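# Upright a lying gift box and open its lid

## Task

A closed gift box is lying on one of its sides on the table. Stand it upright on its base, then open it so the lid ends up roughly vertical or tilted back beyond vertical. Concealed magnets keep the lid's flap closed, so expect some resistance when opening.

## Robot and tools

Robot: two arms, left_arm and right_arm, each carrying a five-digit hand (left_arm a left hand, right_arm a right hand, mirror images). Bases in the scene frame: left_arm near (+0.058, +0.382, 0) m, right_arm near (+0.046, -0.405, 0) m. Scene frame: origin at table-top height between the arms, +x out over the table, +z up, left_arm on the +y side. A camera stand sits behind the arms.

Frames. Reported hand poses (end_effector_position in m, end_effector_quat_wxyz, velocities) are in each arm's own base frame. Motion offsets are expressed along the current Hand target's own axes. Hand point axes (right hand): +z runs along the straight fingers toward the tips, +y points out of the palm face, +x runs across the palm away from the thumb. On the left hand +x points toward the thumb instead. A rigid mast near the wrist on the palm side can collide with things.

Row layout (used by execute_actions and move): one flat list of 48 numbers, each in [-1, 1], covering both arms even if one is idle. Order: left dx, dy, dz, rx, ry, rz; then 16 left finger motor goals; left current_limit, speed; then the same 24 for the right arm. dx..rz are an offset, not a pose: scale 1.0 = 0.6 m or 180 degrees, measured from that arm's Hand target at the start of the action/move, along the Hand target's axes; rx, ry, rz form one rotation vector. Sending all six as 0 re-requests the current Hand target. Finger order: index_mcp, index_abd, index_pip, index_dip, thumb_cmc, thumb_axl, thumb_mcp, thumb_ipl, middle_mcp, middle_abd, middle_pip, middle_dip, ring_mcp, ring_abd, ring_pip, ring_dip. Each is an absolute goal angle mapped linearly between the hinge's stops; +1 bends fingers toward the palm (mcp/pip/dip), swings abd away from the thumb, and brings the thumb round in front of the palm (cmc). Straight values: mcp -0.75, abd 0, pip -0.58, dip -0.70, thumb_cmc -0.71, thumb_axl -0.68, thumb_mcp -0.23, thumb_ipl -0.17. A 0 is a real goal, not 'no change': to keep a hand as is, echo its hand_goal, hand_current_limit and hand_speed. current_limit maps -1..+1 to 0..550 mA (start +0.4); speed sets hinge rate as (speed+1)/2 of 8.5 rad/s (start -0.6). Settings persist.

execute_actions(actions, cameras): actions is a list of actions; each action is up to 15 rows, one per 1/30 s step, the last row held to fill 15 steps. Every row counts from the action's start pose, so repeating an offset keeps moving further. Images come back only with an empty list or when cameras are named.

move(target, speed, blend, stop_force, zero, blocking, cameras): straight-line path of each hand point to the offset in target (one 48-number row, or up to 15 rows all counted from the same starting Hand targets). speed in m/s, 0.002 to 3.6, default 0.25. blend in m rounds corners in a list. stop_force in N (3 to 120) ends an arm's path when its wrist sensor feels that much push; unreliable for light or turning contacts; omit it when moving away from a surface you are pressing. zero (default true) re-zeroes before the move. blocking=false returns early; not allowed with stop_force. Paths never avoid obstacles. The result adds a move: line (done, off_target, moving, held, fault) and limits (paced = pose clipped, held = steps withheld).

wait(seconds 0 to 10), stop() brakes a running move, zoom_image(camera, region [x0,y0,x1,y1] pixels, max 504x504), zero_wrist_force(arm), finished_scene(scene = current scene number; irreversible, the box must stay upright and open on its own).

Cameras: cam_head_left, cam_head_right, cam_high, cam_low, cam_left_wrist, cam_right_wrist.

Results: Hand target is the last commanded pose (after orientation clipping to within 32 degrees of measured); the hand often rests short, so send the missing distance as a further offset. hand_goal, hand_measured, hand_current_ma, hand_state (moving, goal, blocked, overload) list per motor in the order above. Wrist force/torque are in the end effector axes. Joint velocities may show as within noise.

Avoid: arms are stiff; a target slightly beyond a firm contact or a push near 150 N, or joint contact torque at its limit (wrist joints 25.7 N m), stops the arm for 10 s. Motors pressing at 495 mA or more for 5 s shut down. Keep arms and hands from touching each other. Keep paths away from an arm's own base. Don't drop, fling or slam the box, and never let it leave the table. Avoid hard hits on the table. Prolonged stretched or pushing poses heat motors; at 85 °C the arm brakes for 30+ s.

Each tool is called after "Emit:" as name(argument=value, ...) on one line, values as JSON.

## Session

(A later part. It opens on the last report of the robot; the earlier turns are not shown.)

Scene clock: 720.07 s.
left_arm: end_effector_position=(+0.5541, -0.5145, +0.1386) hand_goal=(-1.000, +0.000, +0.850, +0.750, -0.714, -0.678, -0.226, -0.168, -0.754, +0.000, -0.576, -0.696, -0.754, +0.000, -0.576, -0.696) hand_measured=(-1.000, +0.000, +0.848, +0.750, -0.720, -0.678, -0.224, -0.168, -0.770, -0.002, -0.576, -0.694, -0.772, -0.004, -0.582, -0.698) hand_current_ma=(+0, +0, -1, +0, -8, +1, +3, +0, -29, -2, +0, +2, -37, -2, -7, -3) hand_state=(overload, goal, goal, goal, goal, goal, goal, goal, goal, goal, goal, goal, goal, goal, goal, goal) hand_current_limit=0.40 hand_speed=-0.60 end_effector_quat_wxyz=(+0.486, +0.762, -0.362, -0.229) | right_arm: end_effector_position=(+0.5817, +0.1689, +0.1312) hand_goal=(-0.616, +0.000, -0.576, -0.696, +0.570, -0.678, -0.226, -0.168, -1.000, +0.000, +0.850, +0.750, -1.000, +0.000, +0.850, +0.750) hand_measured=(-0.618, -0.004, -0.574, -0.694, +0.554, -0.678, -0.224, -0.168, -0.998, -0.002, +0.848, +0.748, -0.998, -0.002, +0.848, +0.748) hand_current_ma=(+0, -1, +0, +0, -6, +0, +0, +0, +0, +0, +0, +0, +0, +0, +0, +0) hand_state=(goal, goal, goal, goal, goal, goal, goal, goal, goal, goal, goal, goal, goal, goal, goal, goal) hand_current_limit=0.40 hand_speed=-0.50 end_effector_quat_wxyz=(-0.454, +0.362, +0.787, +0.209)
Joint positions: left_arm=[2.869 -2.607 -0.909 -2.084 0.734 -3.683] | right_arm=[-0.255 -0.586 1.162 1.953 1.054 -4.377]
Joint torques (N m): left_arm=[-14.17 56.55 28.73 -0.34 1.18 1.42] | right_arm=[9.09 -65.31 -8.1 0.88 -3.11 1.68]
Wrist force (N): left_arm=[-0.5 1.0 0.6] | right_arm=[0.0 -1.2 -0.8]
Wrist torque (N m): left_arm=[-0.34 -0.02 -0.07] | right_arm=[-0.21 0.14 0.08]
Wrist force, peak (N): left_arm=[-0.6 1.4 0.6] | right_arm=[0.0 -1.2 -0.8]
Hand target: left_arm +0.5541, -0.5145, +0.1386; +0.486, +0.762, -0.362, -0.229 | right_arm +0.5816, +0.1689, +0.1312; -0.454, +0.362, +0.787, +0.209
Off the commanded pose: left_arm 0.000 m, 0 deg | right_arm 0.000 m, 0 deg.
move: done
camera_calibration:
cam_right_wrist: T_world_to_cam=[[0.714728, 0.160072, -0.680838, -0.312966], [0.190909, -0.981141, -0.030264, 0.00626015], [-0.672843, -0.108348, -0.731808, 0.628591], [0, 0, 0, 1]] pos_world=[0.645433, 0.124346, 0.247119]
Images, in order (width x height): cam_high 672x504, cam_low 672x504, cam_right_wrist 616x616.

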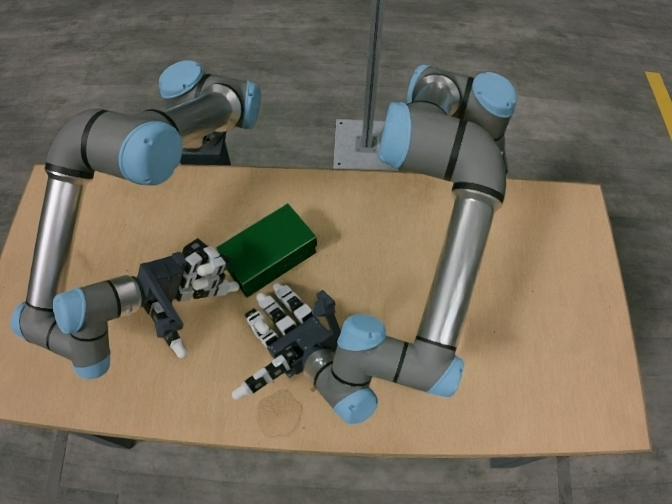

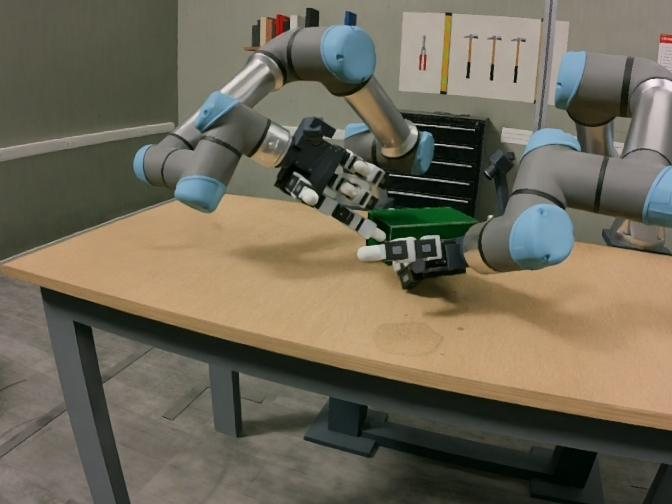

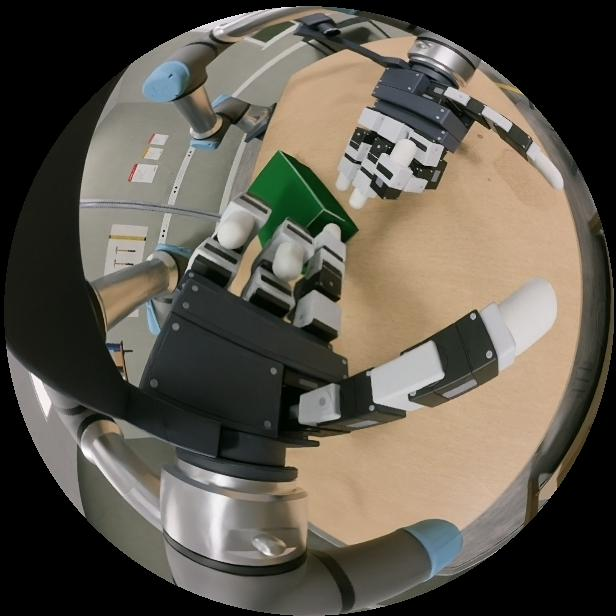

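Emit:
move(target=[0,0,0,0,0,0,-1,0,0.85,0.75,-0.714,-0.678,-0.226,-0.168,-0.754,0,-0.576,-0.696,-0.754,0,-0.576,-0.696,0.4,-0.6,0.0067,0,0.0115,0,0,0,-0.616,0,-0.576,-0.696,0.571,-0.678,-0.226,-0.168,-1,0,0.85,0.75,-1,0,0.85,0.75,0.4,-0.5], speed=0.05)

Emit:
move(target=[0,0.0282,0.0604,0,0,0,-1,0,0.85,0.75,-0.714,-0.678,-0.226,-0.168,-0.754,0,-0.576,-0.696,-0.754,0,-0.576,-0.696,0.4,-0.6,0,0,0,0,0,0,-0.616,0,-0.576,-0.696,0.571,-0.678,-0.226,-0.168,-1,0,0.85,0.75,-1,0,0.85,0.75,0.4,-0.5], speed=0.04, stop_force=3, cameras=["cam_high","cam_low","cam_right_wrist"])

Emit:
zoom_image(camera="cam_high", region=[190, 200, 340, 310])

Emit:
zoom_image(camera="cam_low", region=[310, 170, 460, 280])

Emit:
zoom_image(camera="cam_right_wrist", region=[200, 120, 400, 320])

Scene clock: 729.80 s.
left_arm: end_effector_position=(+0.5541, -0.5145, +0.1386) hand_goal=(-1.000, +0.000, +0.850, +0.750, -0.714, -0.678, -0.226, -0.168, -0.754, +0.000, -0.576, -0.696, -0.754, +0.000, -0.576, -0.696) hand_measured=(-1.000, +0.000, +0.848, +0.750, -0.720, -0.678, -0.224, -0.168, -0.770, -0.002, -0.576, -0.694, -0.772, -0.004, -0.582, -0.698) hand_current_ma=(+0, +0, -1, +0, -8, +1, +3, +0, -29, -2, +0, +2, -37, -2, -7, -3) hand_state=(overload, goal, goal, goal, goal, goal, goal, goal, goal, goal, goal, goal, goal, goal, goal, goal) hand_current_limit=0.40 hand_speed=-0.60 end_effector_quat_wxyz=(+0.486, +0.762, -0.362, -0.229) | right_arm: end_effector_position=(+0.5765, +0.1749, +0.1312) hand_goal=(-0.616, +0.000, -0.576, -0.696, +0.570, -0.678, -0.226, -0.168, -1.000, +0.000, +0.850, +0.750, -1.000, +0.000, +0.850, +0.750) hand_measured=(-0.614, -0.006, -0.574, -0.694, +0.554, -0.678, -0.224, -0.168, -0.998, -0.002, +0.848, +0.748, -0.998, -0.002, +0.848, +0.748) hand_current_ma=(+0, -1, +0, +0, -6, +0, +0, +0, +0, +0, +0, +0, +0, +0, +0, +0) hand_state=(goal, goal, goal, goal, goal, goal, goal, goal, goal, goal, goal, goal, goal, goal, goal, goal) hand_current_limit=0.40 hand_speed=-0.50 end_effector_quat_wxyz=(-0.454, +0.362, +0.787, +0.209)
Joint positions: left_arm=[2.869 -2.607 -0.909 -2.084 0.734 -3.683] | right_arm=[-0.247 -0.598 1.185 1.938 1.048 -4.372]
Joint torques (N m): left_arm=[-13.95 56.42 28 -0.35 1.15 1.26] | right_arm=[9.91 -65.64 -6.35 1.08 -3.17 1.9]
Wrist force (N): left_arm=[-0.5 1.1 0.4] | right_arm=[-0.2 -1.0 -1.1]
Wrist torque (N m): left_arm=[-0.32 -0.02 -0.08] | right_arm=[-0.20 0.10 0.07]
Wrist force, peak (N): left_arm=[-0.7 1.4 0.6] | right_arm=[-0.5 -1.1 -1.2]
Hand target: left_arm +0.5541, -0.5145, +0.1386; +0.486, +0.762, -0.362, -0.229 | right_arm +0.5764, +0.1750, +0.1312; -0.454, +0.362, +0.787, +0.209
Off the commanded pose: left_arm 0.000 m, 0 deg | right_arm 0.000 m, 0 deg.
move: done

Scene clock: 731.80 s.
left_arm: end_effector_position=(+0.5301, -0.5342, +0.1386) hand_goal=(-1.000, +0.000, +0.850, +0.750, -0.714, -0.678, -0.226, -0.168, -0.754, +0.000, -0.576, -0.696, -0.754, +0.000, -0.576, -0.696) hand_measured=(-1.000, +0.000, +0.848, +0.750, -0.720, -0.678, -0.224, -0.168, -0.770, +0.008, -0.578, -0.694, -0.772, +0.004, -0.582, -0.698) hand_current_ma=(+0, +0, -1, +0, -8, +1, +3, +0, -29, +8, -1, +2, -37, +3, -7, -3) hand_state=(overload, goal, goal, goal, goal, goal, goal, goal, goal, goal, goal, goal, goal, goal, goal, goal) hand_current_limit=0.40 hand_speed=-0.60 end_effector_quat_wxyz=(+0.486, +0.762, -0.362, -0.229) | right_arm: end_effector_position=(+0.5764, +0.1750, +0.1312) hand_goal=(-0.616, +0.000, -0.576, -0.696, +0.570, -0.678, -0.226, -0.168, -1.000, +0.000, +0.850, +0.750, -1.000, +0.000, +0.850, +0.750) hand_measured=(-0.636, -0.002, -0.592, -0.704, +0.554, -0.678, -0.224, -0.168, -0.998, -0.002, +0.848, +0.748, -0.998, -0.002, +0.848, +0.748) hand_current_ma=(-10, +0, -6, -2, -6, +0, +0, +0, +0, +0, +0, +0, +0, +0, +0, +0) hand_state=(goal, goal, goal, goal, goal, goal, goal, goal, goal, goal, goal, goal, goal, goal, goal, goal) hand_current_limit=0.40 hand_speed=-0.50 end_effector_quat_wxyz=(-0.454, +0.362, +0.787, +0.209)
Joint positions: left_arm=[2.836 -2.569 -0.988 -2.019 0.709 -3.714] | right_arm=[-0.247 -0.598 1.186 1.938 1.048 -4.372]
Joint torques (N m): left_arm=[12.57 55.27 28.68 -0.25 1.11 1.36] | right_arm=[8.76 -63.9 -7.53 1.27 -3.1 1.77]
Wrist force (N): left_arm=[-0.7 0.7 0.2] | right_arm=[0.2 -1.6 -0.7]
Wrist torque (N m): left_arm=[-0.38 0.00 -0.09] | right_arm=[-0.14 0.09 0.11]
Wrist force, peak (N): left_arm=[-1.5 0.5 -3.1] | right_arm=[0.2 -3.3 -2.4]
Hand target: left_arm +0.5301, -0.5342, +0.1386; +0.486, +0.762, -0.362, -0.229 (not the last commanded pose) | right_arm +0.5764, +0.1750, +0.1312; -0.454, +0.362, +0.787, +0.209
Off the commanded pose: left_arm 0.009 m, 0 deg | right_arm 0.000 m, 0 deg.
move: contact (left_arm)
camera_calibration:
cam_right_wrist: T_world_to_cam=[[0.714728, 0.160072, -0.680838, -0.310226], [0.190909, -0.981141, -0.030264, 0.0132378], [-0.672843, -0.108348, -0.731808, 0.625753], [0, 0, 0, 1]] pos_world=[0.640233, 0.130446, 0.247119]
Images, in order (width x height): cam_high 672x504, cam_low 672x504, cam_right_wrist 616x616.

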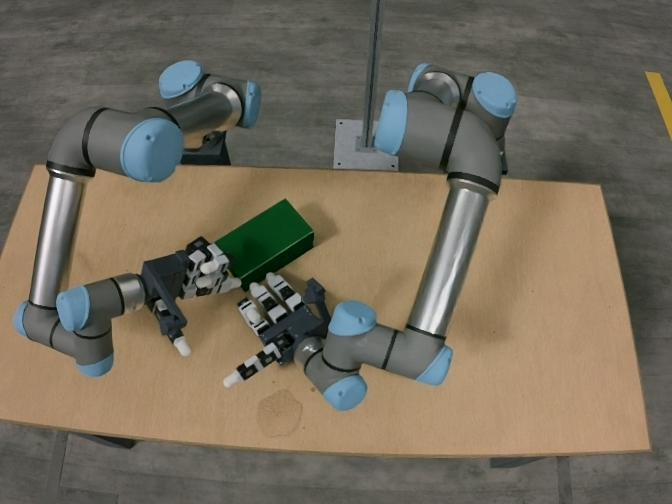

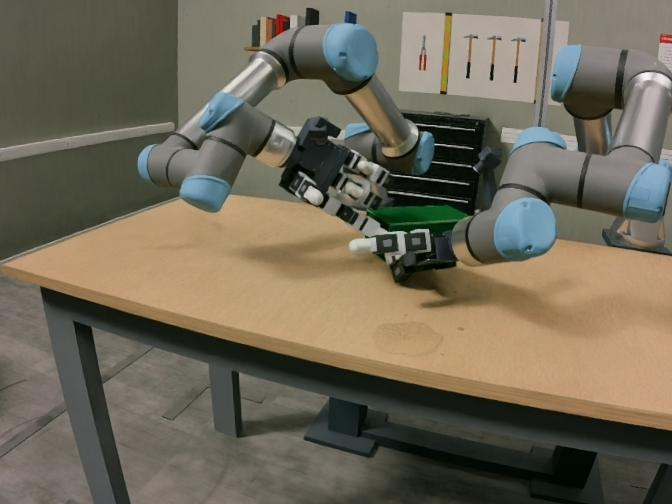

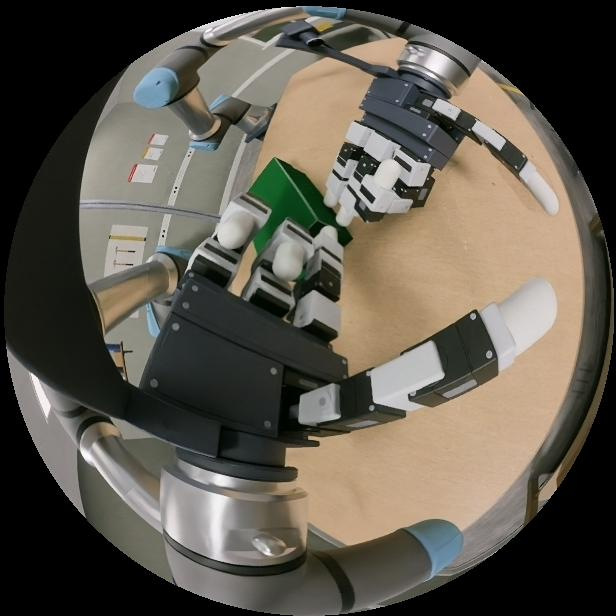

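Scaled by 3.360 from the camera's 672x504 image, which has a finer 960x720 frame.

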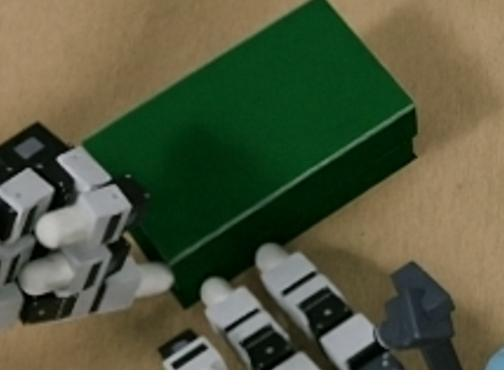

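Scaled by 3.360 from the camera's 672x504 image, which has a finer 960x720 frame.

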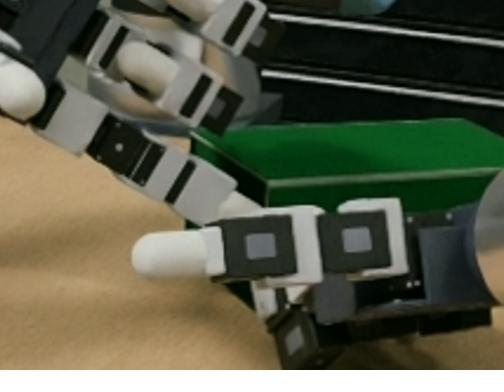

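Scaled by 2.520 from the camera's 616x616 image, which has a finer 880x880 frame.

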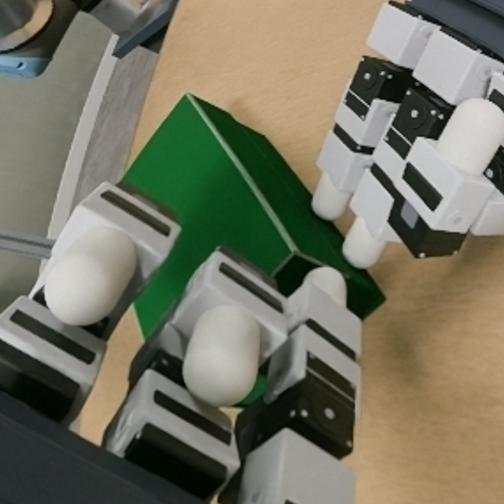

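Emit:
move(target=[0,0,0,0,0,0,-1,0,0.85,0.75,-0.714,-0.678,-0.226,-0.168,-0.754,0,-0.576,-0.696,-0.754,0,-0.576,-0.696,0.75,-0.6,0.0017,0.028,0.003,0,0,0,-0.58,0,-0.55,-0.68,0.571,-0.678,-0.226,-0.168,-1,0,0.85,0.75,-1,0,0.85,0.75,0.75,-0.7], speed=0.03, cameras=["cam_high","cam_low","cam_right_wrist"])

Emit:
zoom_image(camera="cam_high", region=[190, 200, 340, 310])

Emit:
zoom_image(camera="cam_low", region=[310, 170, 460, 280])

Emit:
zoom_image(camera="cam_right_wrist", region=[200, 120, 400, 320])

Scene clock: 738.53 s.
left_arm: end_effector_position=(+0.5301, -0.5341, +0.1386) hand_goal=(-1.000, +0.000, +0.850, +0.750, -0.714, -0.678, -0.226, -0.168, -0.754, +0.000, -0.576, -0.696, -0.754, +0.000, -0.576, -0.696) hand_measured=(-1.000, +0.000, +0.848, +0.750, -0.720, -0.678, -0.224, -0.168, -0.770, +0.004, -0.580, -0.696, -0.772, +0.004, -0.582, -0.698) hand_current_ma=(+0, +0, -1, +0, -8, +1, +3, +0, -29, +2, -5, +1, -37, +3, -7, -3) hand_state=(overload, goal, goal, goal, goal, goal, goal, goal, goal, goal, goal, goal, goal, goal, goal, goal) hand_current_limit=0.75 hand_speed=-0.60 end_effector_quat_wxyz=(+0.486, +0.762, -0.362, -0.229) | right_arm: end_effector_position=(+0.5878, +0.1875, +0.1312) hand_goal=(-0.580, +0.000, -0.550, -0.680, +0.570, -0.678, -0.226, -0.168, -1.000, +0.000, +0.850, +0.750, -1.000, +0.000, +0.850, +0.750) hand_measured=(-0.584, -0.010, -0.554, -0.682, +0.554, -0.678, -0.224, -0.168, -0.998, -0.002, +0.848, +0.748, -0.998, -0.002, +0.848, +0.748) hand_current_ma=(+0, -2, +0, +0, -6, +0, +0, +0, +0, +0, +0, +0, +0, +0, +0, +0) hand_state=(goal, goal, goal, goal, goal, goal, goal, goal, goal, goal, goal, goal, goal, goal, goal, goal) hand_current_limit=0.75 hand_speed=-0.70 end_effector_quat_wxyz=(-0.454, +0.362, +0.787, +0.209)
Joint positions: left_arm=[2.836 -2.569 -0.988 -2.019 0.709 -3.714] | right_arm=[-0.224 -0.573 1.132 1.959 1.029 -4.356]
Joint torques (N m): left_arm=[-3.94 54.59 23.86 0.19 -0.14 1.41] | right_arm=[8.77 -43.3 -22.37 4.23 -3.13 1.69]
Wrist force (N): left_arm=[-0.7 0.7 0.6] | right_arm=[0.1 -0.7 -0.6]
Wrist torque (N m): left_arm=[-0.43 0.04 -0.09] | right_arm=[-0.16 0.12 0.09]
Wrist force, peak (N): left_arm=[-1.5 0.4 -5.1] | right_arm=[-0.1 -5.6 -2.9]
Hand target: left_arm +0.5301, -0.5342, +0.1386; +0.486, +0.762, -0.362, -0.229 | right_arm +0.5878, +0.1875, +0.1312; -0.454, +0.362, +0.787, +0.209
Off the commanded pose: left_arm 0.000 m, 0 deg | right_arm 0.000 m, 0 deg.
move: done
camera_calibration:
cam_right_wrist: T_world_to_cam=[[0.714728, 0.160072, -0.680838, -0.320375], [0.190909, -0.981141, -0.030264, 0.0233257], [-0.672843, -0.108348, -0.731808, 0.634778], [0, 0, 0, 1]] pos_world=[0.651633, 0.142946, 0.247119]
Images, in order (width x height): cam_high 672x504, cam_low 672x504, cam_right_wrist 616x616.

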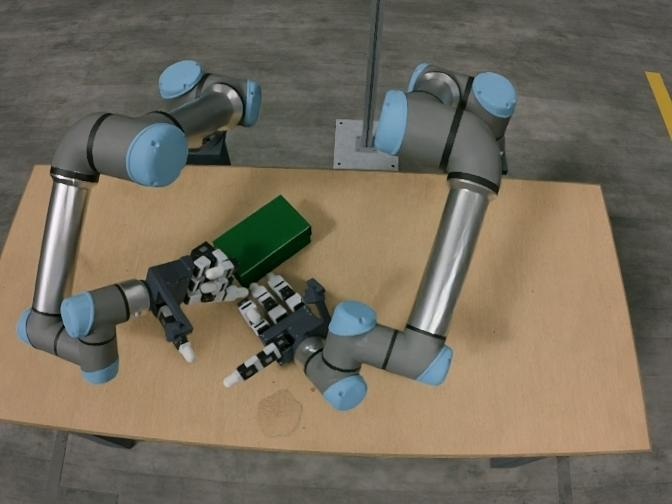

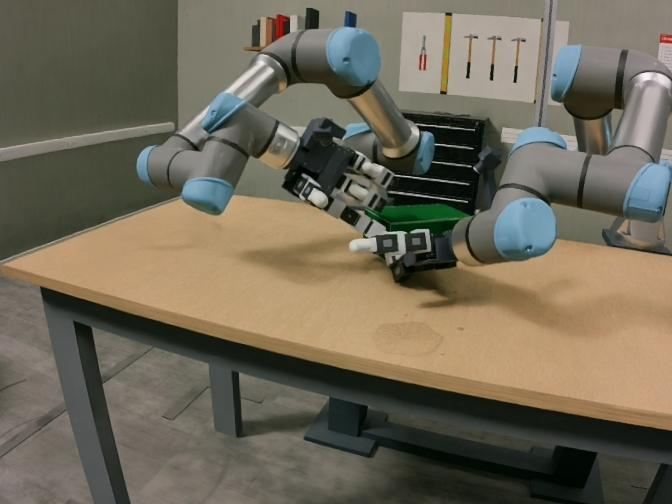

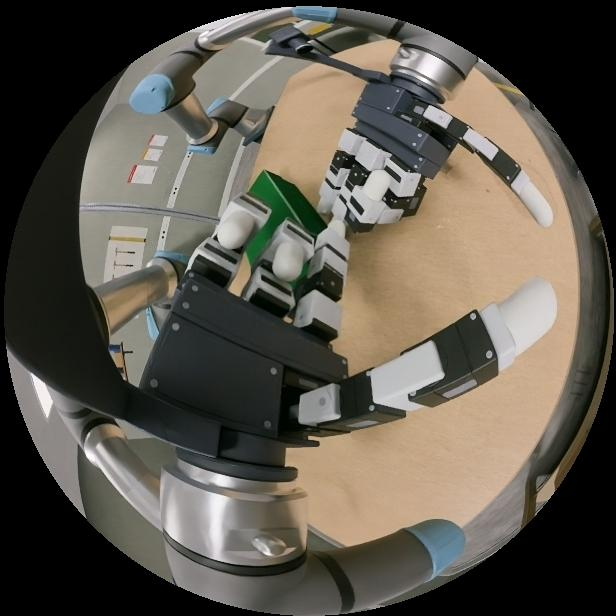

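Scaled by 3.360 from the camera's 672x504 image, which has a finer 960x720 frame.

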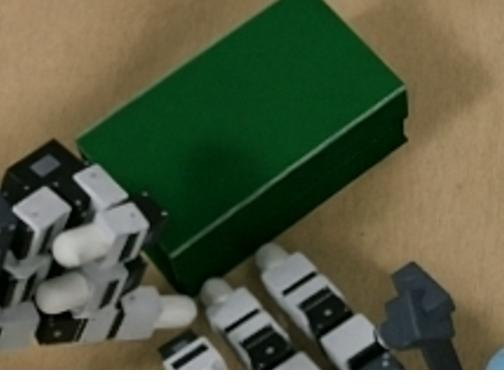

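Scaled by 3.360 from the camera's 672x504 image, which has a finer 960x720 frame.

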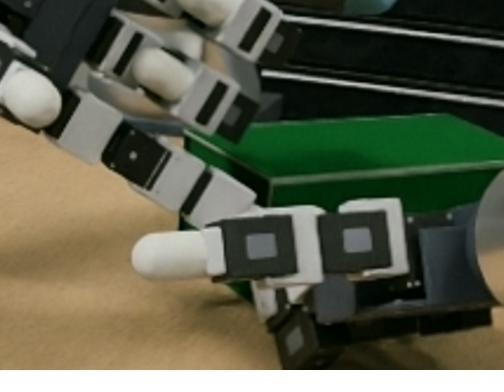

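Scaled by 2.520 from the camera's 616x616 image, which has a finer 880x880 frame.

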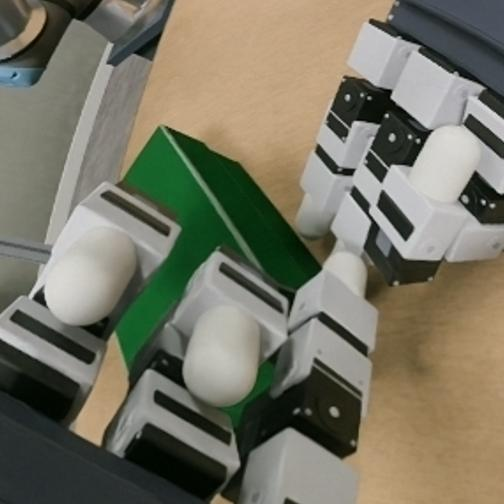

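Emit:
move(target=[[-0.0167,-0.0085,-0.018,0,0.0206,-0.0096,-1,0,0.85,0.75,-0.714,-0.678,-0.226,-0.168,-0.754,0,-0.576,-0.696,-0.754,0,-0.576,-0.696,0.75,-0.6,-0.025,0,-0.0433,0,0,0,-0.616,0,-0.576,-0.696,0.571,-0.678,-0.226,-0.168,-1,0,0.85,0.75,-1,0,0.85,0.75,0.75,-0.7],[-0.0167,-0.0085,-0.018,0,0.0206,-0.0096,-1,0,0.85,0.75,-0.714,-0.678,-0.226,-0.168,-0.754,0,-0.576,-0.696,-0.754,0,-0.576,-0.696,0.75,-0.6,-0.0157,-0.0443,-0.0271,0.0197,0,-0.0114,-0.616,0,-0.576,-0.696,0.571,-0.678,-0.226,-0.168,-1,0,0.85,0.75,-1,0,0.85,0.75,0.75,-0.7]], speed=0.1, cameras=["cam_high","cam_low","cam_right_wrist"])

Emit:
zoom_image(camera="cam_high", region=[190, 200, 340, 310])

Emit:
zoom_image(camera="cam_right_wrist", region=[200, 120, 400, 320])

Scene clock: 763.00 s.
left_arm: end_effector_position=(+0.5330, -0.5189, +0.1385) hand_goal=(-1.000, +0.000, +0.850, +0.750, -0.714, -0.678, -0.226, -0.168, -0.754, +0.000, -0.576, -0.696, -0.754, +0.000, -0.576, -0.696) hand_measured=(-1.000, +0.000, +0.848, +0.750, -0.720, -0.678, -0.224, -0.168, -0.770, +0.002, -0.580, -0.696, -0.772, +0.004, -0.582, -0.698) hand_current_ma=(+0, +0, -1, +0, -8, +1, +3, +0, -29, +2, -5, +1, -36, +3, -7, -3) hand_state=(overload, goal, goal, goal, goal, goal, goal, goal, goal, goal, goal, goal, goal, goal, goal, goal) hand_current_limit=0.75 hand_speed=-0.60 end_effector_quat_wxyz=(+0.494, +0.774, -0.335, -0.211) | right_arm: end_effector_position=(+0.5800, +0.1560, +0.1312) hand_goal=(-0.616, +0.000, -0.576, -0.696, +0.570, -0.678, -0.226, -0.168, -1.000, +0.000, +0.850, +0.750, -1.000, +0.000, +0.850, +0.750) hand_measured=(-0.614, -0.010, -0.574, -0.694, +0.554, -0.678, -0.224, -0.168, -0.998, -0.002, +0.848, +0.748, -0.998, -0.002, +0.848, +0.748) hand_current_ma=(+0, -2, +0, +0, -6, +0, +0, +0, +0, +0, +0, +0, +0, +0, +0, +0) hand_state=(goal, goal, goal, goal, goal, goal, goal, goal, goal, goal, goal, goal, goal, goal, goal, goal) hand_current_limit=0.75 hand_speed=-0.70 end_effector_quat_wxyz=(-0.461, +0.334, +0.799, +0.192)
Joint positions: left_arm=[2.866 -2.513 -1.105 -1.925 0.678 -3.756] | right_arm=[-0.263 -0.56 1.112 2 1.119 -4.428]
Joint torques (N m): left_arm=[12.53 66.76 12.02 2.41 -2.93 -1.13] | right_arm=[-9.35 -66.66 -7.17 1.47 1.98 -1.72]
Wrist force (N): left_arm=[0.0 0.8 0.5] | right_arm=[0.0 -0.4 -0.7]
Wrist torque (N m): left_arm=[-0.36 -0.08 0.18] | right_arm=[-0.14 0.11 0.22]
Wrist force, peak (N): left_arm=[0.1 1.4 1.2] | right_arm=[0.1 -1.3 -0.9]
Hand target: left_arm +0.5330, -0.5189, +0.1385; +0.494, +0.774, -0.335, -0.211 | right_arm +0.5799, +0.1559, +0.1312; -0.461, +0.334, +0.799, +0.192
Off the commanded pose: left_arm 0.000 m, 0 deg | right_arm 0.000 m, 0 deg.
move: done
camera_calibration:
cam_right_wrist: T_world_to_cam=[[0.701472, 0.210589, -0.680874, -0.309886], [0.260279, -0.965057, -0.0303304, -0.048837], [-0.663469, -0.155941, -0.731772, 0.628054], [0, 0, 0, 1]] pos_world=[0.646782, 0.116068, 0.247119]
Images, in order (width x height): cam_high 672x504, cam_low 672x504, cam_right_wrist 616x616.

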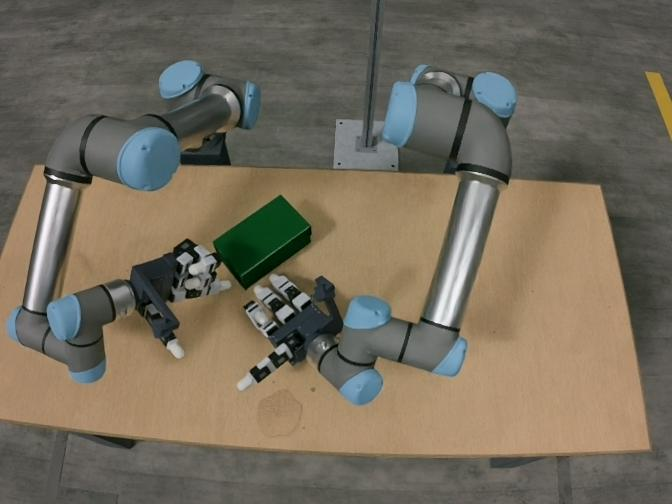

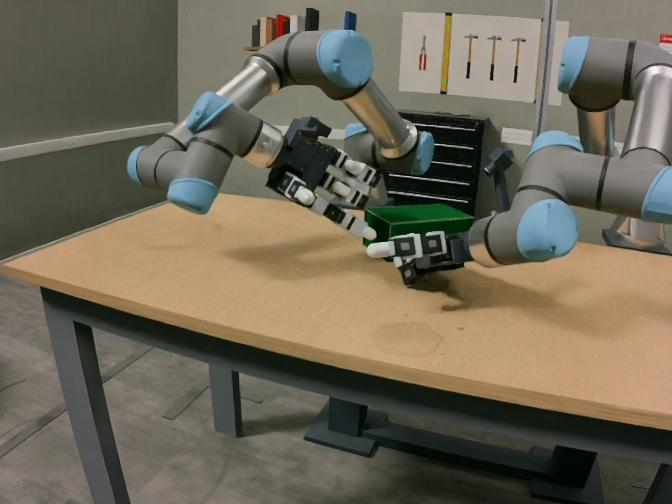

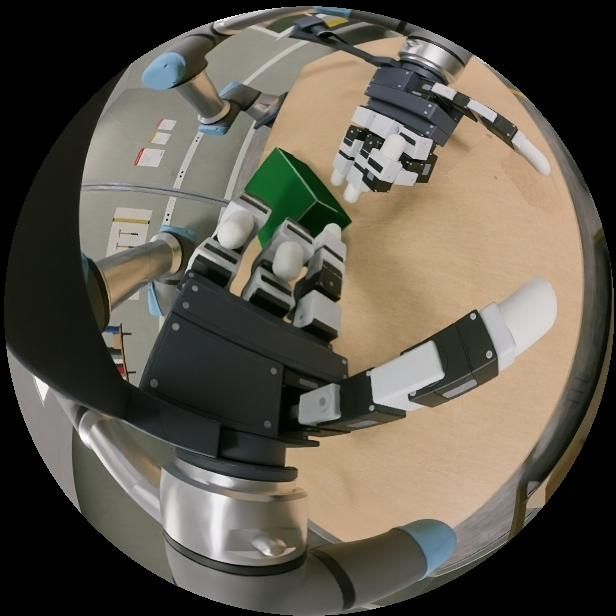

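Scaled by 3.360 from the camera's 672x504 image, which has a finer 960x720 frame.

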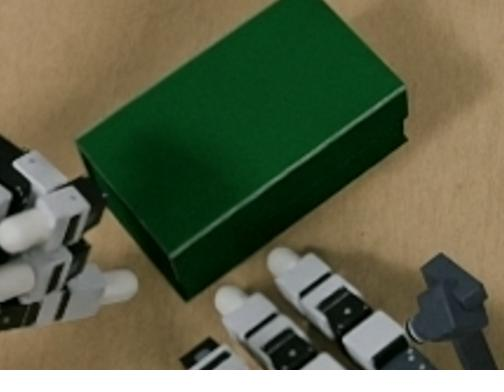

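Scaled by 2.520 from the camera's 616x616 image, which has a finer 880x880 frame.

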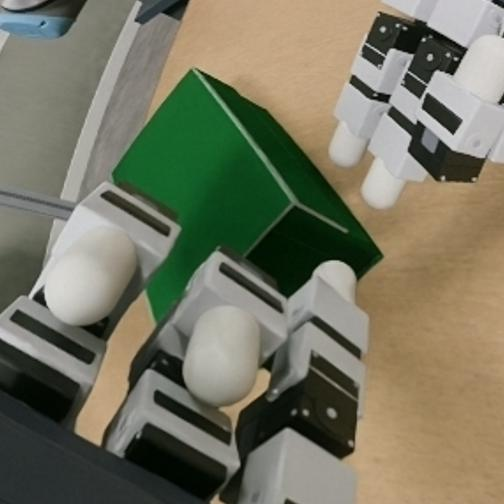

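Emit:
move(target=[0,0,0,0,0,0,-1,0,0.85,0.75,-0.714,-0.678,-0.226,-0.168,-0.754,0,-0.576,-0.696,-0.754,0,-0.576,-0.696,0.75,-0.6,0.0258,-0.003,0.0447,0,0,0,-0.616,0,-0.576,-0.696,0.571,-0.678,-0.226,-0.168,-1,0,0.85,0.75,-1,0,0.85,0.75,0.75,-0.7], speed=0.06)

Emit:
move(target=[0,0.0282,0.0604,0,0,0,-1,0,0.85,0.75,-0.714,-0.678,-0.226,-0.168,-0.754,0,-0.576,-0.696,-0.754,0,-0.576,-0.696,0.75,-0.6,0,0,0,0,0,0,-0.616,0,-0.576,-0.696,0.571,-0.678,-0.226,-0.168,-1,0,0.85,0.75,-1,0,0.85,0.75,0.75,-0.7], speed=0.04, stop_force=4)

Emit:
move(target=[0.01,0,0,0,0,0,-1,0,0.85,0.75,-0.714,-0.678,-0.226,-0.168,-0.754,0,-0.576,-0.696,-0.754,0,-0.576,-0.696,0.75,-0.6,0.0067,0,0.0115,0,0,0,-0.616,0,-0.576,-0.696,0.571,-0.678,-0.226,-0.168,-1,0,0.85,0.75,-1,0,0.85,0.75,0.75,-0.7], speed=0.03, stop_force=5, cameras=["cam_high","cam_low","cam_right_wrist"])

Emit:
zoom_image(camera="cam_high", region=[190, 200, 340, 310])

Emit:
zoom_image(camera="cam_right_wrist", region=[200, 120, 400, 320])

Scene clock: 772.10 s.
left_arm: end_effector_position=(+0.5330, -0.5189, +0.1385) hand_goal=(-1.000, +0.000, +0.850, +0.750, -0.714, -0.678, -0.226, -0.168, -0.754, +0.000, -0.576, -0.696, -0.754, +0.000, -0.576, -0.696) hand_measured=(-1.000, +0.000, +0.848, +0.750, -0.720, -0.678, -0.224, -0.168, -0.770, +0.002, -0.580, -0.696, -0.772, +0.004, -0.582, -0.698) hand_current_ma=(+0, +0, -1, +0, -8, +1, +3, +0, -29, +2, -5, +1, -36, +3, -7, -3) hand_state=(overload, goal, goal, goal, goal, goal, goal, goal, goal, goal, goal, goal, goal, goal, goal, goal) hand_current_limit=0.75 hand_speed=-0.60 end_effector_quat_wxyz=(+0.494, +0.774, -0.335, -0.211) | right_arm: end_effector_position=(+0.5569, +0.1766, +0.1312) hand_goal=(-0.616, +0.000, -0.576, -0.696, +0.570, -0.678, -0.226, -0.168, -1.000, +0.000, +0.850, +0.750, -1.000, +0.000, +0.850, +0.750) hand_measured=(-0.612, -0.010, -0.574, -0.694, +0.554, -0.678, -0.224, -0.168, -0.998, -0.002, +0.848, +0.748, -0.998, -0.002, +0.848, +0.748) hand_current_ma=(+1, -2, +0, +0, -6, +0, +0, +0, +0, +0, +0, +0, +0, +0, +0, +0) hand_state=(goal, goal, goal, goal, goal, goal, goal, goal, goal, goal, goal, goal, goal, goal, goal, goal) hand_current_limit=0.75 hand_speed=-0.70 end_effector_quat_wxyz=(-0.461, +0.334, +0.799, +0.192)
Joint positions: left_arm=[2.866 -2.513 -1.105 -1.925 0.678 -3.756] | right_arm=[-0.24 -0.612 1.218 1.939 1.1 -4.414]
Joint torques (N m): left_arm=[12.7 66.74 11.28 2.3 -2.79 -1.14] | right_arm=[8.33 -64.94 -6.24 1.62 -2.98 1.77]
Wrist force (N): left_arm=[0.2 0.9 0.6] | right_arm=[-0.5 -0.4 -0.7]
Wrist torque (N m): left_arm=[-0.35 -0.09 0.19] | right_arm=[-0.20 0.13 0.06]
Wrist force, peak (N): left_arm=[-0.1 1.2 0.6] | right_arm=[-0.4 -0.5 -1.3]
Hand target: left_arm +0.5330, -0.5189, +0.1385; +0.494, +0.774, -0.335, -0.211 | right_arm +0.5568, +0.1767, +0.1312; -0.461, +0.334, +0.799, +0.192
Off the commanded pose: left_arm 0.000 m, 0 deg | right_arm 0.000 m, 0 deg.
move: done

Scene clock: 774.20 s.
left_arm: end_effector_position=(+0.5079, -0.5425, +0.1385) hand_goal=(-1.000, +0.000, +0.850, +0.750, -0.714, -0.678, -0.226, -0.168, -0.754, +0.000, -0.576, -0.696, -0.754, +0.000, -0.576, -0.696) hand_measured=(-1.000, +0.000, +0.848, +0.750, -0.720, -0.678, -0.224, -0.168, -0.770, +0.012, -0.580, -0.696, -0.772, +0.004, -0.582, -0.698) hand_current_ma=(+0, +0, -1, +0, -8, +1, +3, +0, -29, +17, -5, +0, -36, +3, -7, -3) hand_state=(overload, goal, goal, goal, goal, goal, goal, goal, goal, goal, goal, goal, goal, goal, goal, goal) hand_current_limit=0.75 hand_speed=-0.60 end_effector_quat_wxyz=(+0.494, +0.774, -0.335, -0.211) | right_arm: end_effector_position=(+0.5568, +0.1767, +0.1312) hand_goal=(-0.616, +0.000, -0.576, -0.696, +0.570, -0.678, -0.226, -0.168, -1.000, +0.000, +0.850, +0.750, -1.000, +0.000, +0.850, +0.750) hand_measured=(-0.648, -0.004, -0.602, -0.708, +0.554, -0.678, -0.224, -0.168, -0.998, -0.002, +0.848, +0.748, -0.998, -0.002, +0.848, +0.748) hand_current_ma=(-24, +0, -14, -3, -6, +0, +0, +0, +0, +0, +0, +0, +0, +0, +0, +0) hand_state=(blocked, goal, blocked, goal, goal, goal, goal, goal, goal, goal, goal, goal, goal, goal, goal, goal) hand_current_limit=0.75 hand_speed=-0.70 end_effector_quat_wxyz=(-0.461, +0.334, +0.799, +0.192)
Joint positions: left_arm=[2.827 -2.484 -1.171 -1.854 0.65 -3.8] | right_arm=[-0.24 -0.612 1.219 1.939 1.1 -4.413]
Joint torques (N m): left_arm=[11.83 51.8 27.39 -0.01 0.91 1.47] | right_arm=[6.28 -64.42 -7.88 1.14 -2.98 1.33]
Wrist force (N): left_arm=[-0.6 0.8 -0.1] | right_arm=[-0.5 -1.8 -0.2]
Wrist torque (N m): left_arm=[-0.31 -0.08 -0.07] | right_arm=[-0.17 0.16 0.06]
Wrist force, peak (N): left_arm=[-1.7 0.4 -3.8] | right_arm=[-0.2 -3.8 -2.6]
Hand target: left_arm +0.5079, -0.5425, +0.1385; +0.494, +0.774, -0.335, -0.211 (not the last commanded pose) | right_arm +0.5568, +0.1767, +0.1312; -0.461, +0.334, +0.799, +0.192
Off the commanded pose: left_arm 0.006 m, 0 deg | right_arm 0.000 m, 0 deg.
move: contact (left_arm)

Scene clock: 775.60 s.
left_arm: end_effector_position=(+0.5120, -0.5468, +0.1386) hand_goal=(-1.000, +0.000, +0.850, +0.750, -0.714, -0.678, -0.226, -0.168, -0.754, +0.000, -0.576, -0.696, -0.754, +0.000, -0.576, -0.696) hand_measured=(-1.000, +0.000, +0.848, +0.750, -0.720, -0.678, -0.224, -0.168, -0.772, +0.022, -0.582, -0.698, -0.772, +0.004, -0.582, -0.698) hand_current_ma=(+0, +0, -1, +0, -8, +1, +3, +0, -33, +37, -9, -2, -36, +3, -7, -3) hand_state=(overload, goal, goal, goal, goal, goal, goal, goal, goal, blocked, goal, goal, goal, goal, goal, goal) hand_current_limit=0.75 hand_speed=-0.60 end_effector_quat_wxyz=(+0.494, +0.774, -0.335, -0.211) | right_arm: end_effector_position=(+0.5512, +0.1824, +0.1312) hand_goal=(-0.616, +0.000, -0.576, -0.696, +0.570, -0.678, -0.226, -0.168, -1.000, +0.000, +0.850, +0.750, -1.000, +0.000, +0.850, +0.750) hand_measured=(-0.644, -0.006, -0.598, -0.706, +0.554, -0.678, -0.224, -0.168, -0.998, -0.002, +0.848, +0.748, -0.998, -0.002, +0.848, +0.748) hand_current_ma=(-20, -1, -12, -3, -6, +0, +0, +0, +0, +0, +0, +0, +0, +0, +0, +0) hand_state=(blocked, goal, blocked, goal, goal, goal, goal, goal, goal, goal, goal, goal, goal, goal, goal, goal) hand_current_limit=0.75 hand_speed=-0.70 end_effector_quat_wxyz=(-0.461, +0.334, +0.799, +0.192)
Joint positions: left_arm=[2.823 -2.497 -1.146 -1.863 0.647 -3.804] | right_arm=[-0.233 -0.624 1.243 1.925 1.095 -4.409]
Joint torques (N m): left_arm=[-15.2 52.78 27.59 0 -3.39 -1.09] | right_arm=[9.31 -63.31 -7.16 0.98 -3.43 1.7]
Wrist force (N): left_arm=[-1.3 0.5 -1.1] | right_arm=[-0.4 -2.1 -2.2]
Wrist torque (N m): left_arm=[-0.17 -0.18 0.11] | right_arm=[-0.02 0.09 0.07]
Wrist force, peak (N): left_arm=[-1.6 0.5 -1.3] | right_arm=[-0.5 -2.1 -2.9]
Hand target: left_arm +0.5120, -0.5468, +0.1386; +0.494, +0.774, -0.335, -0.211 | right_arm +0.5512, +0.1824, +0.1312; -0.461, +0.334, +0.799, +0.192
Off the commanded pose: left_arm 0.000 m, 0 deg | right_arm 0.000 m, 0 deg.
move: done
camera_calibration:
cam_right_wrist: T_world_to_cam=[[0.701448, 0.210748, -0.68085, -0.295257], [0.260537, -0.964989, -0.0302811, -0.016045], [-0.663394, -0.156146, -0.731797, 0.613053], [0, 0, 0, 1]] pos_world=[0.617984, 0.142467, 0.247119]
Images, in order (width x height): cam_high 672x504, cam_low 672x504, cam_right_wrist 616x616.

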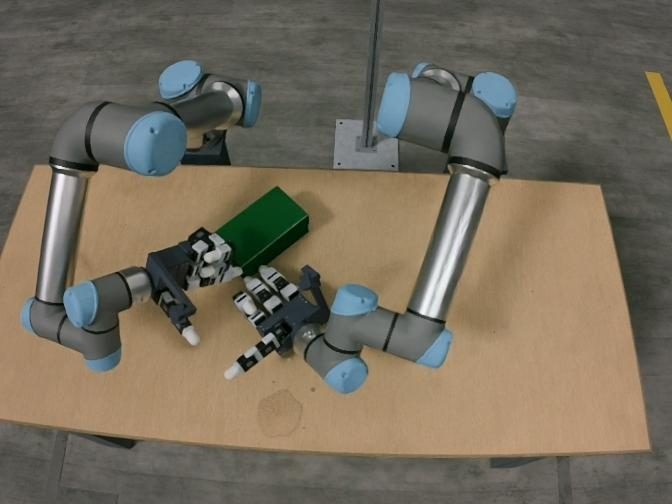

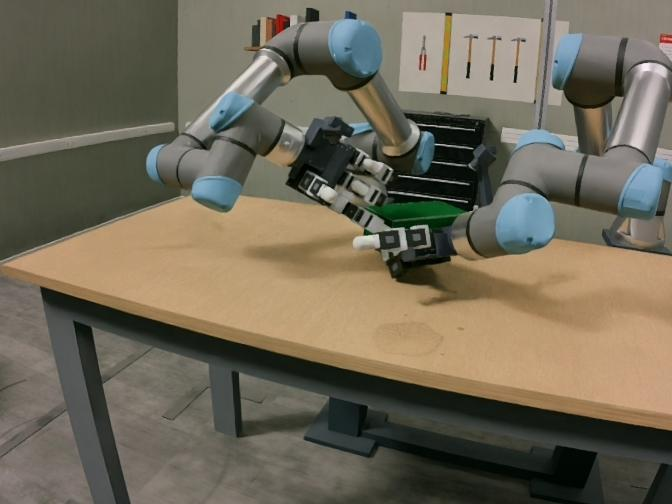

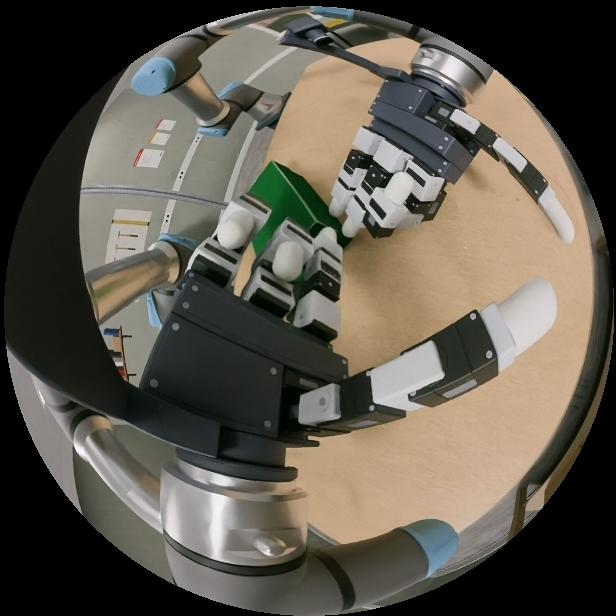

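Scaled by 3.360 from the camera's 672x504 image, which has a finer 960x720 frame.

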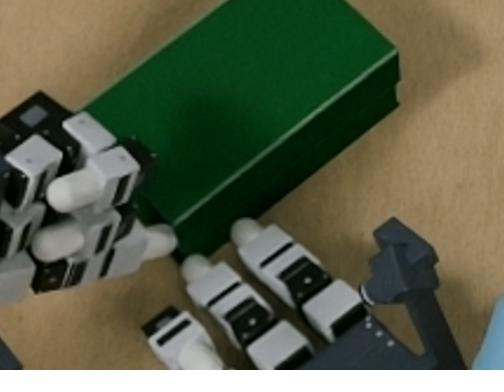

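Scaled by 2.520 from the camera's 616x616 image, which has a finer 880x880 frame.

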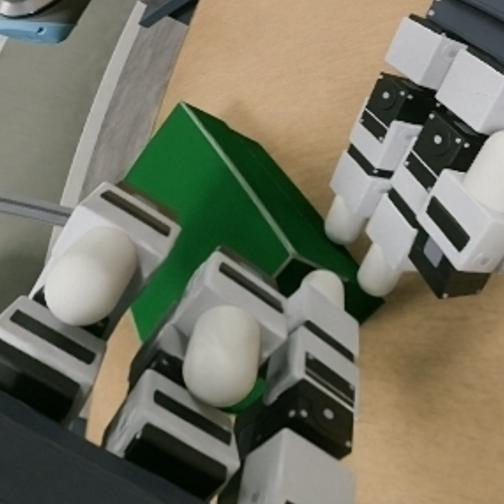

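Emit:
move(target=[[0.01,0,0,0,0,0,-1,0,0.85,0.75,-0.714,-0.678,-0.226,-0.168,-0.754,0,-0.576,-0.696,-0.754,0,-0.576,-0.696,0.75,-0.6,0.004,0,0.0065,0,0,0,-0.616,0,-0.576,-0.696,0.571,-0.678,-0.226,-0.168,-1,0,0.85,0.75,-1,0,0.85,0.75,0.75,-0.7],[0.015,0,0,0,0,0,-1,0,0.85,0.75,-0.714,-0.678,-0.226,-0.168,-0.754,0,-0.576,-0.696,-0.754,0,-0.576,-0.696,0.75,-0.6,0.008,0.012,0.013,0,0,0,-0.616,0,-0.576,-0.696,0.571,-0.678,-0.226,-0.168,-1,0,0.85,0.75,-1,0,0.85,0.75,0.75,-0.7]], speed=0.03, cameras=["cam_high","cam_right_wrist"])

Emit:
zoom_image(camera="cam_high", region=[190, 200, 340, 310])

Emit:
zoom_image(camera="cam_right_wrist", region=[200, 120, 400, 320])

Scene clock: 781.23 s.
left_arm: end_effector_position=(+0.5182, -0.5533, +0.1386) hand_goal=(-1.000, +0.000, +0.850, +0.750, -0.714, -0.678, -0.226, -0.168, -0.754, +0.000, -0.576, -0.696, -0.754, +0.000, -0.576, -0.696) hand_measured=(-1.000, +0.000, +0.848, +0.750, -0.720, -0.678, -0.224, -0.168, -0.772, +0.002, -0.582, -0.698, -0.776, +0.064, -0.584, -0.698) hand_current_ma=(+0, +0, -1, +0, -8, +1, +3, +0, -33, +2, -8, -2, -46, +148, -11, -3) hand_state=(overload, goal, goal, goal, goal, goal, goal, goal, goal, goal, goal, goal, blocked, blocked, goal, goal) hand_current_limit=0.75 hand_speed=-0.60 end_effector_quat_wxyz=(+0.494, +0.774, -0.335, -0.211) | right_arm: end_effector_position=(+0.5499, +0.1938, +0.1314) hand_goal=(-0.616, +0.000, -0.576, -0.696, +0.570, -0.678, -0.226, -0.168, -1.000, +0.000, +0.850, +0.750, -1.000, +0.000, +0.850, +0.750) hand_measured=(-0.650, -0.008, -0.602, -0.708, +0.554, -0.678, -0.224, -0.168, -0.998, -0.002, +0.848, +0.748, -0.998, -0.002, +0.848, +0.748) hand_current_ma=(-27, -1, -16, -4, -6, +0, +0, +0, +0, +0, +0, +0, +0, +0, +0, +0) hand_state=(blocked, goal, blocked, goal, goal, goal, goal, goal, goal, goal, goal, goal, goal, goal, goal, goal) hand_current_limit=0.75 hand_speed=-0.70 end_effector_quat_wxyz=(-0.461, +0.334, +0.799, +0.192)
Joint positions: left_arm=[2.817 -2.516 -1.109 -1.876 0.643 -3.811] | right_arm=[-0.215 -0.627 1.247 1.918 1.08 -4.398]
Joint torques (N m): left_arm=[-16.13 52.58 26.74 0.4 -4 -1.25] | right_arm=[11.51 -41.11 -20.56 3.78 -3.92 1.63]
Wrist force (N): left_arm=[-3.4 0.3 -2.8] | right_arm=[-0.4 -3.5 -5.0]
Wrist torque (N m): left_arm=[-0.02 -0.57 -0.01] | right_arm=[0.30 0.07 0.09]
Wrist force, peak (N): left_arm=[-3.3 0.3 -3.1] | right_arm=[-0.1 -3.6 -5.0]
Hand target: left_arm +0.5182, -0.5534, +0.1386; +0.494, +0.774, -0.335, -0.211 | right_arm +0.5499, +0.1939, +0.1314; -0.461, +0.334, +0.799, +0.192
Off the commanded pose: left_arm 0.000 m, 0 deg | right_arm 0.000 m, 0 deg.
move: done
camera_calibration:
cam_right_wrist: T_world_to_cam=[[0.701448, 0.210748, -0.68085, -0.296612], [0.260537, -0.964989, -0.0302811, -0.0046994], [-0.663394, -0.156146, -0.731797, 0.614117], [0, 0, 0, 1]] pos_world=[0.616684, 0.153867, 0.247319]
Images, in order (width x height): cam_high 672x504, cam_right_wrist 616x616.

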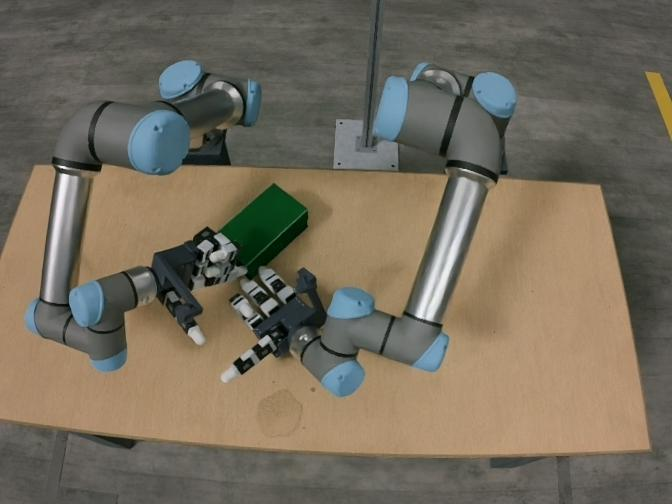

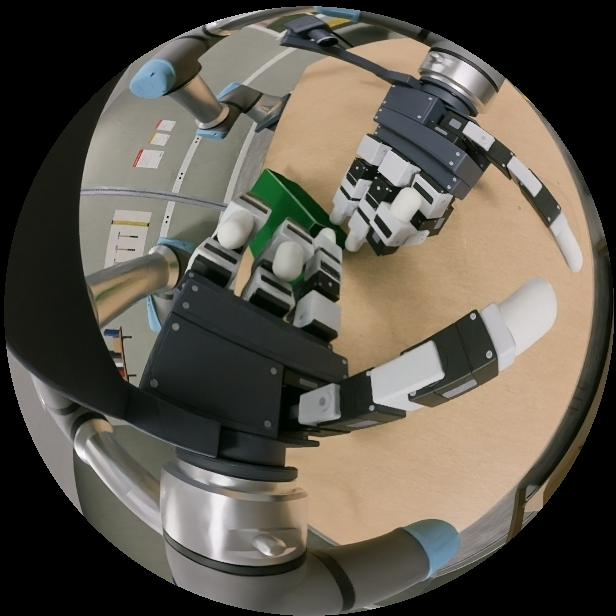

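Scaled by 3.360 from the camera's 672x504 image, which has a finer 960x720 frame.

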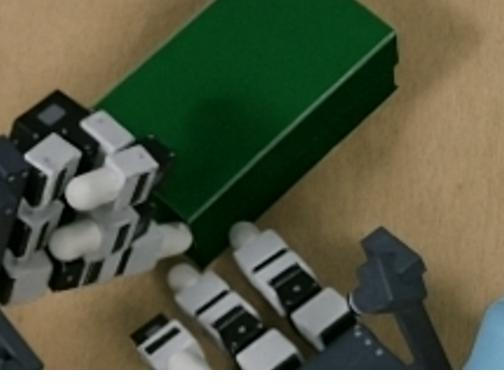

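Scaled by 2.520 from the camera's 616x616 image, which has a finer 880x880 frame.

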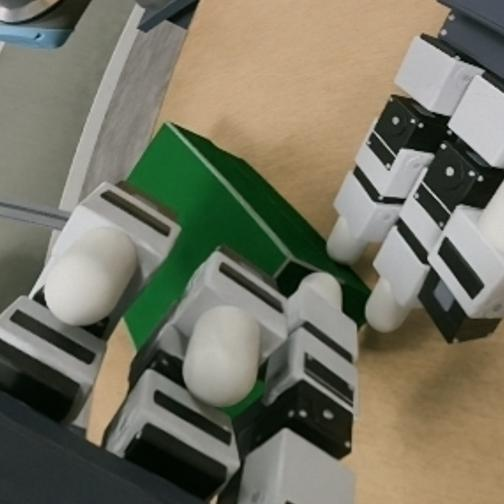

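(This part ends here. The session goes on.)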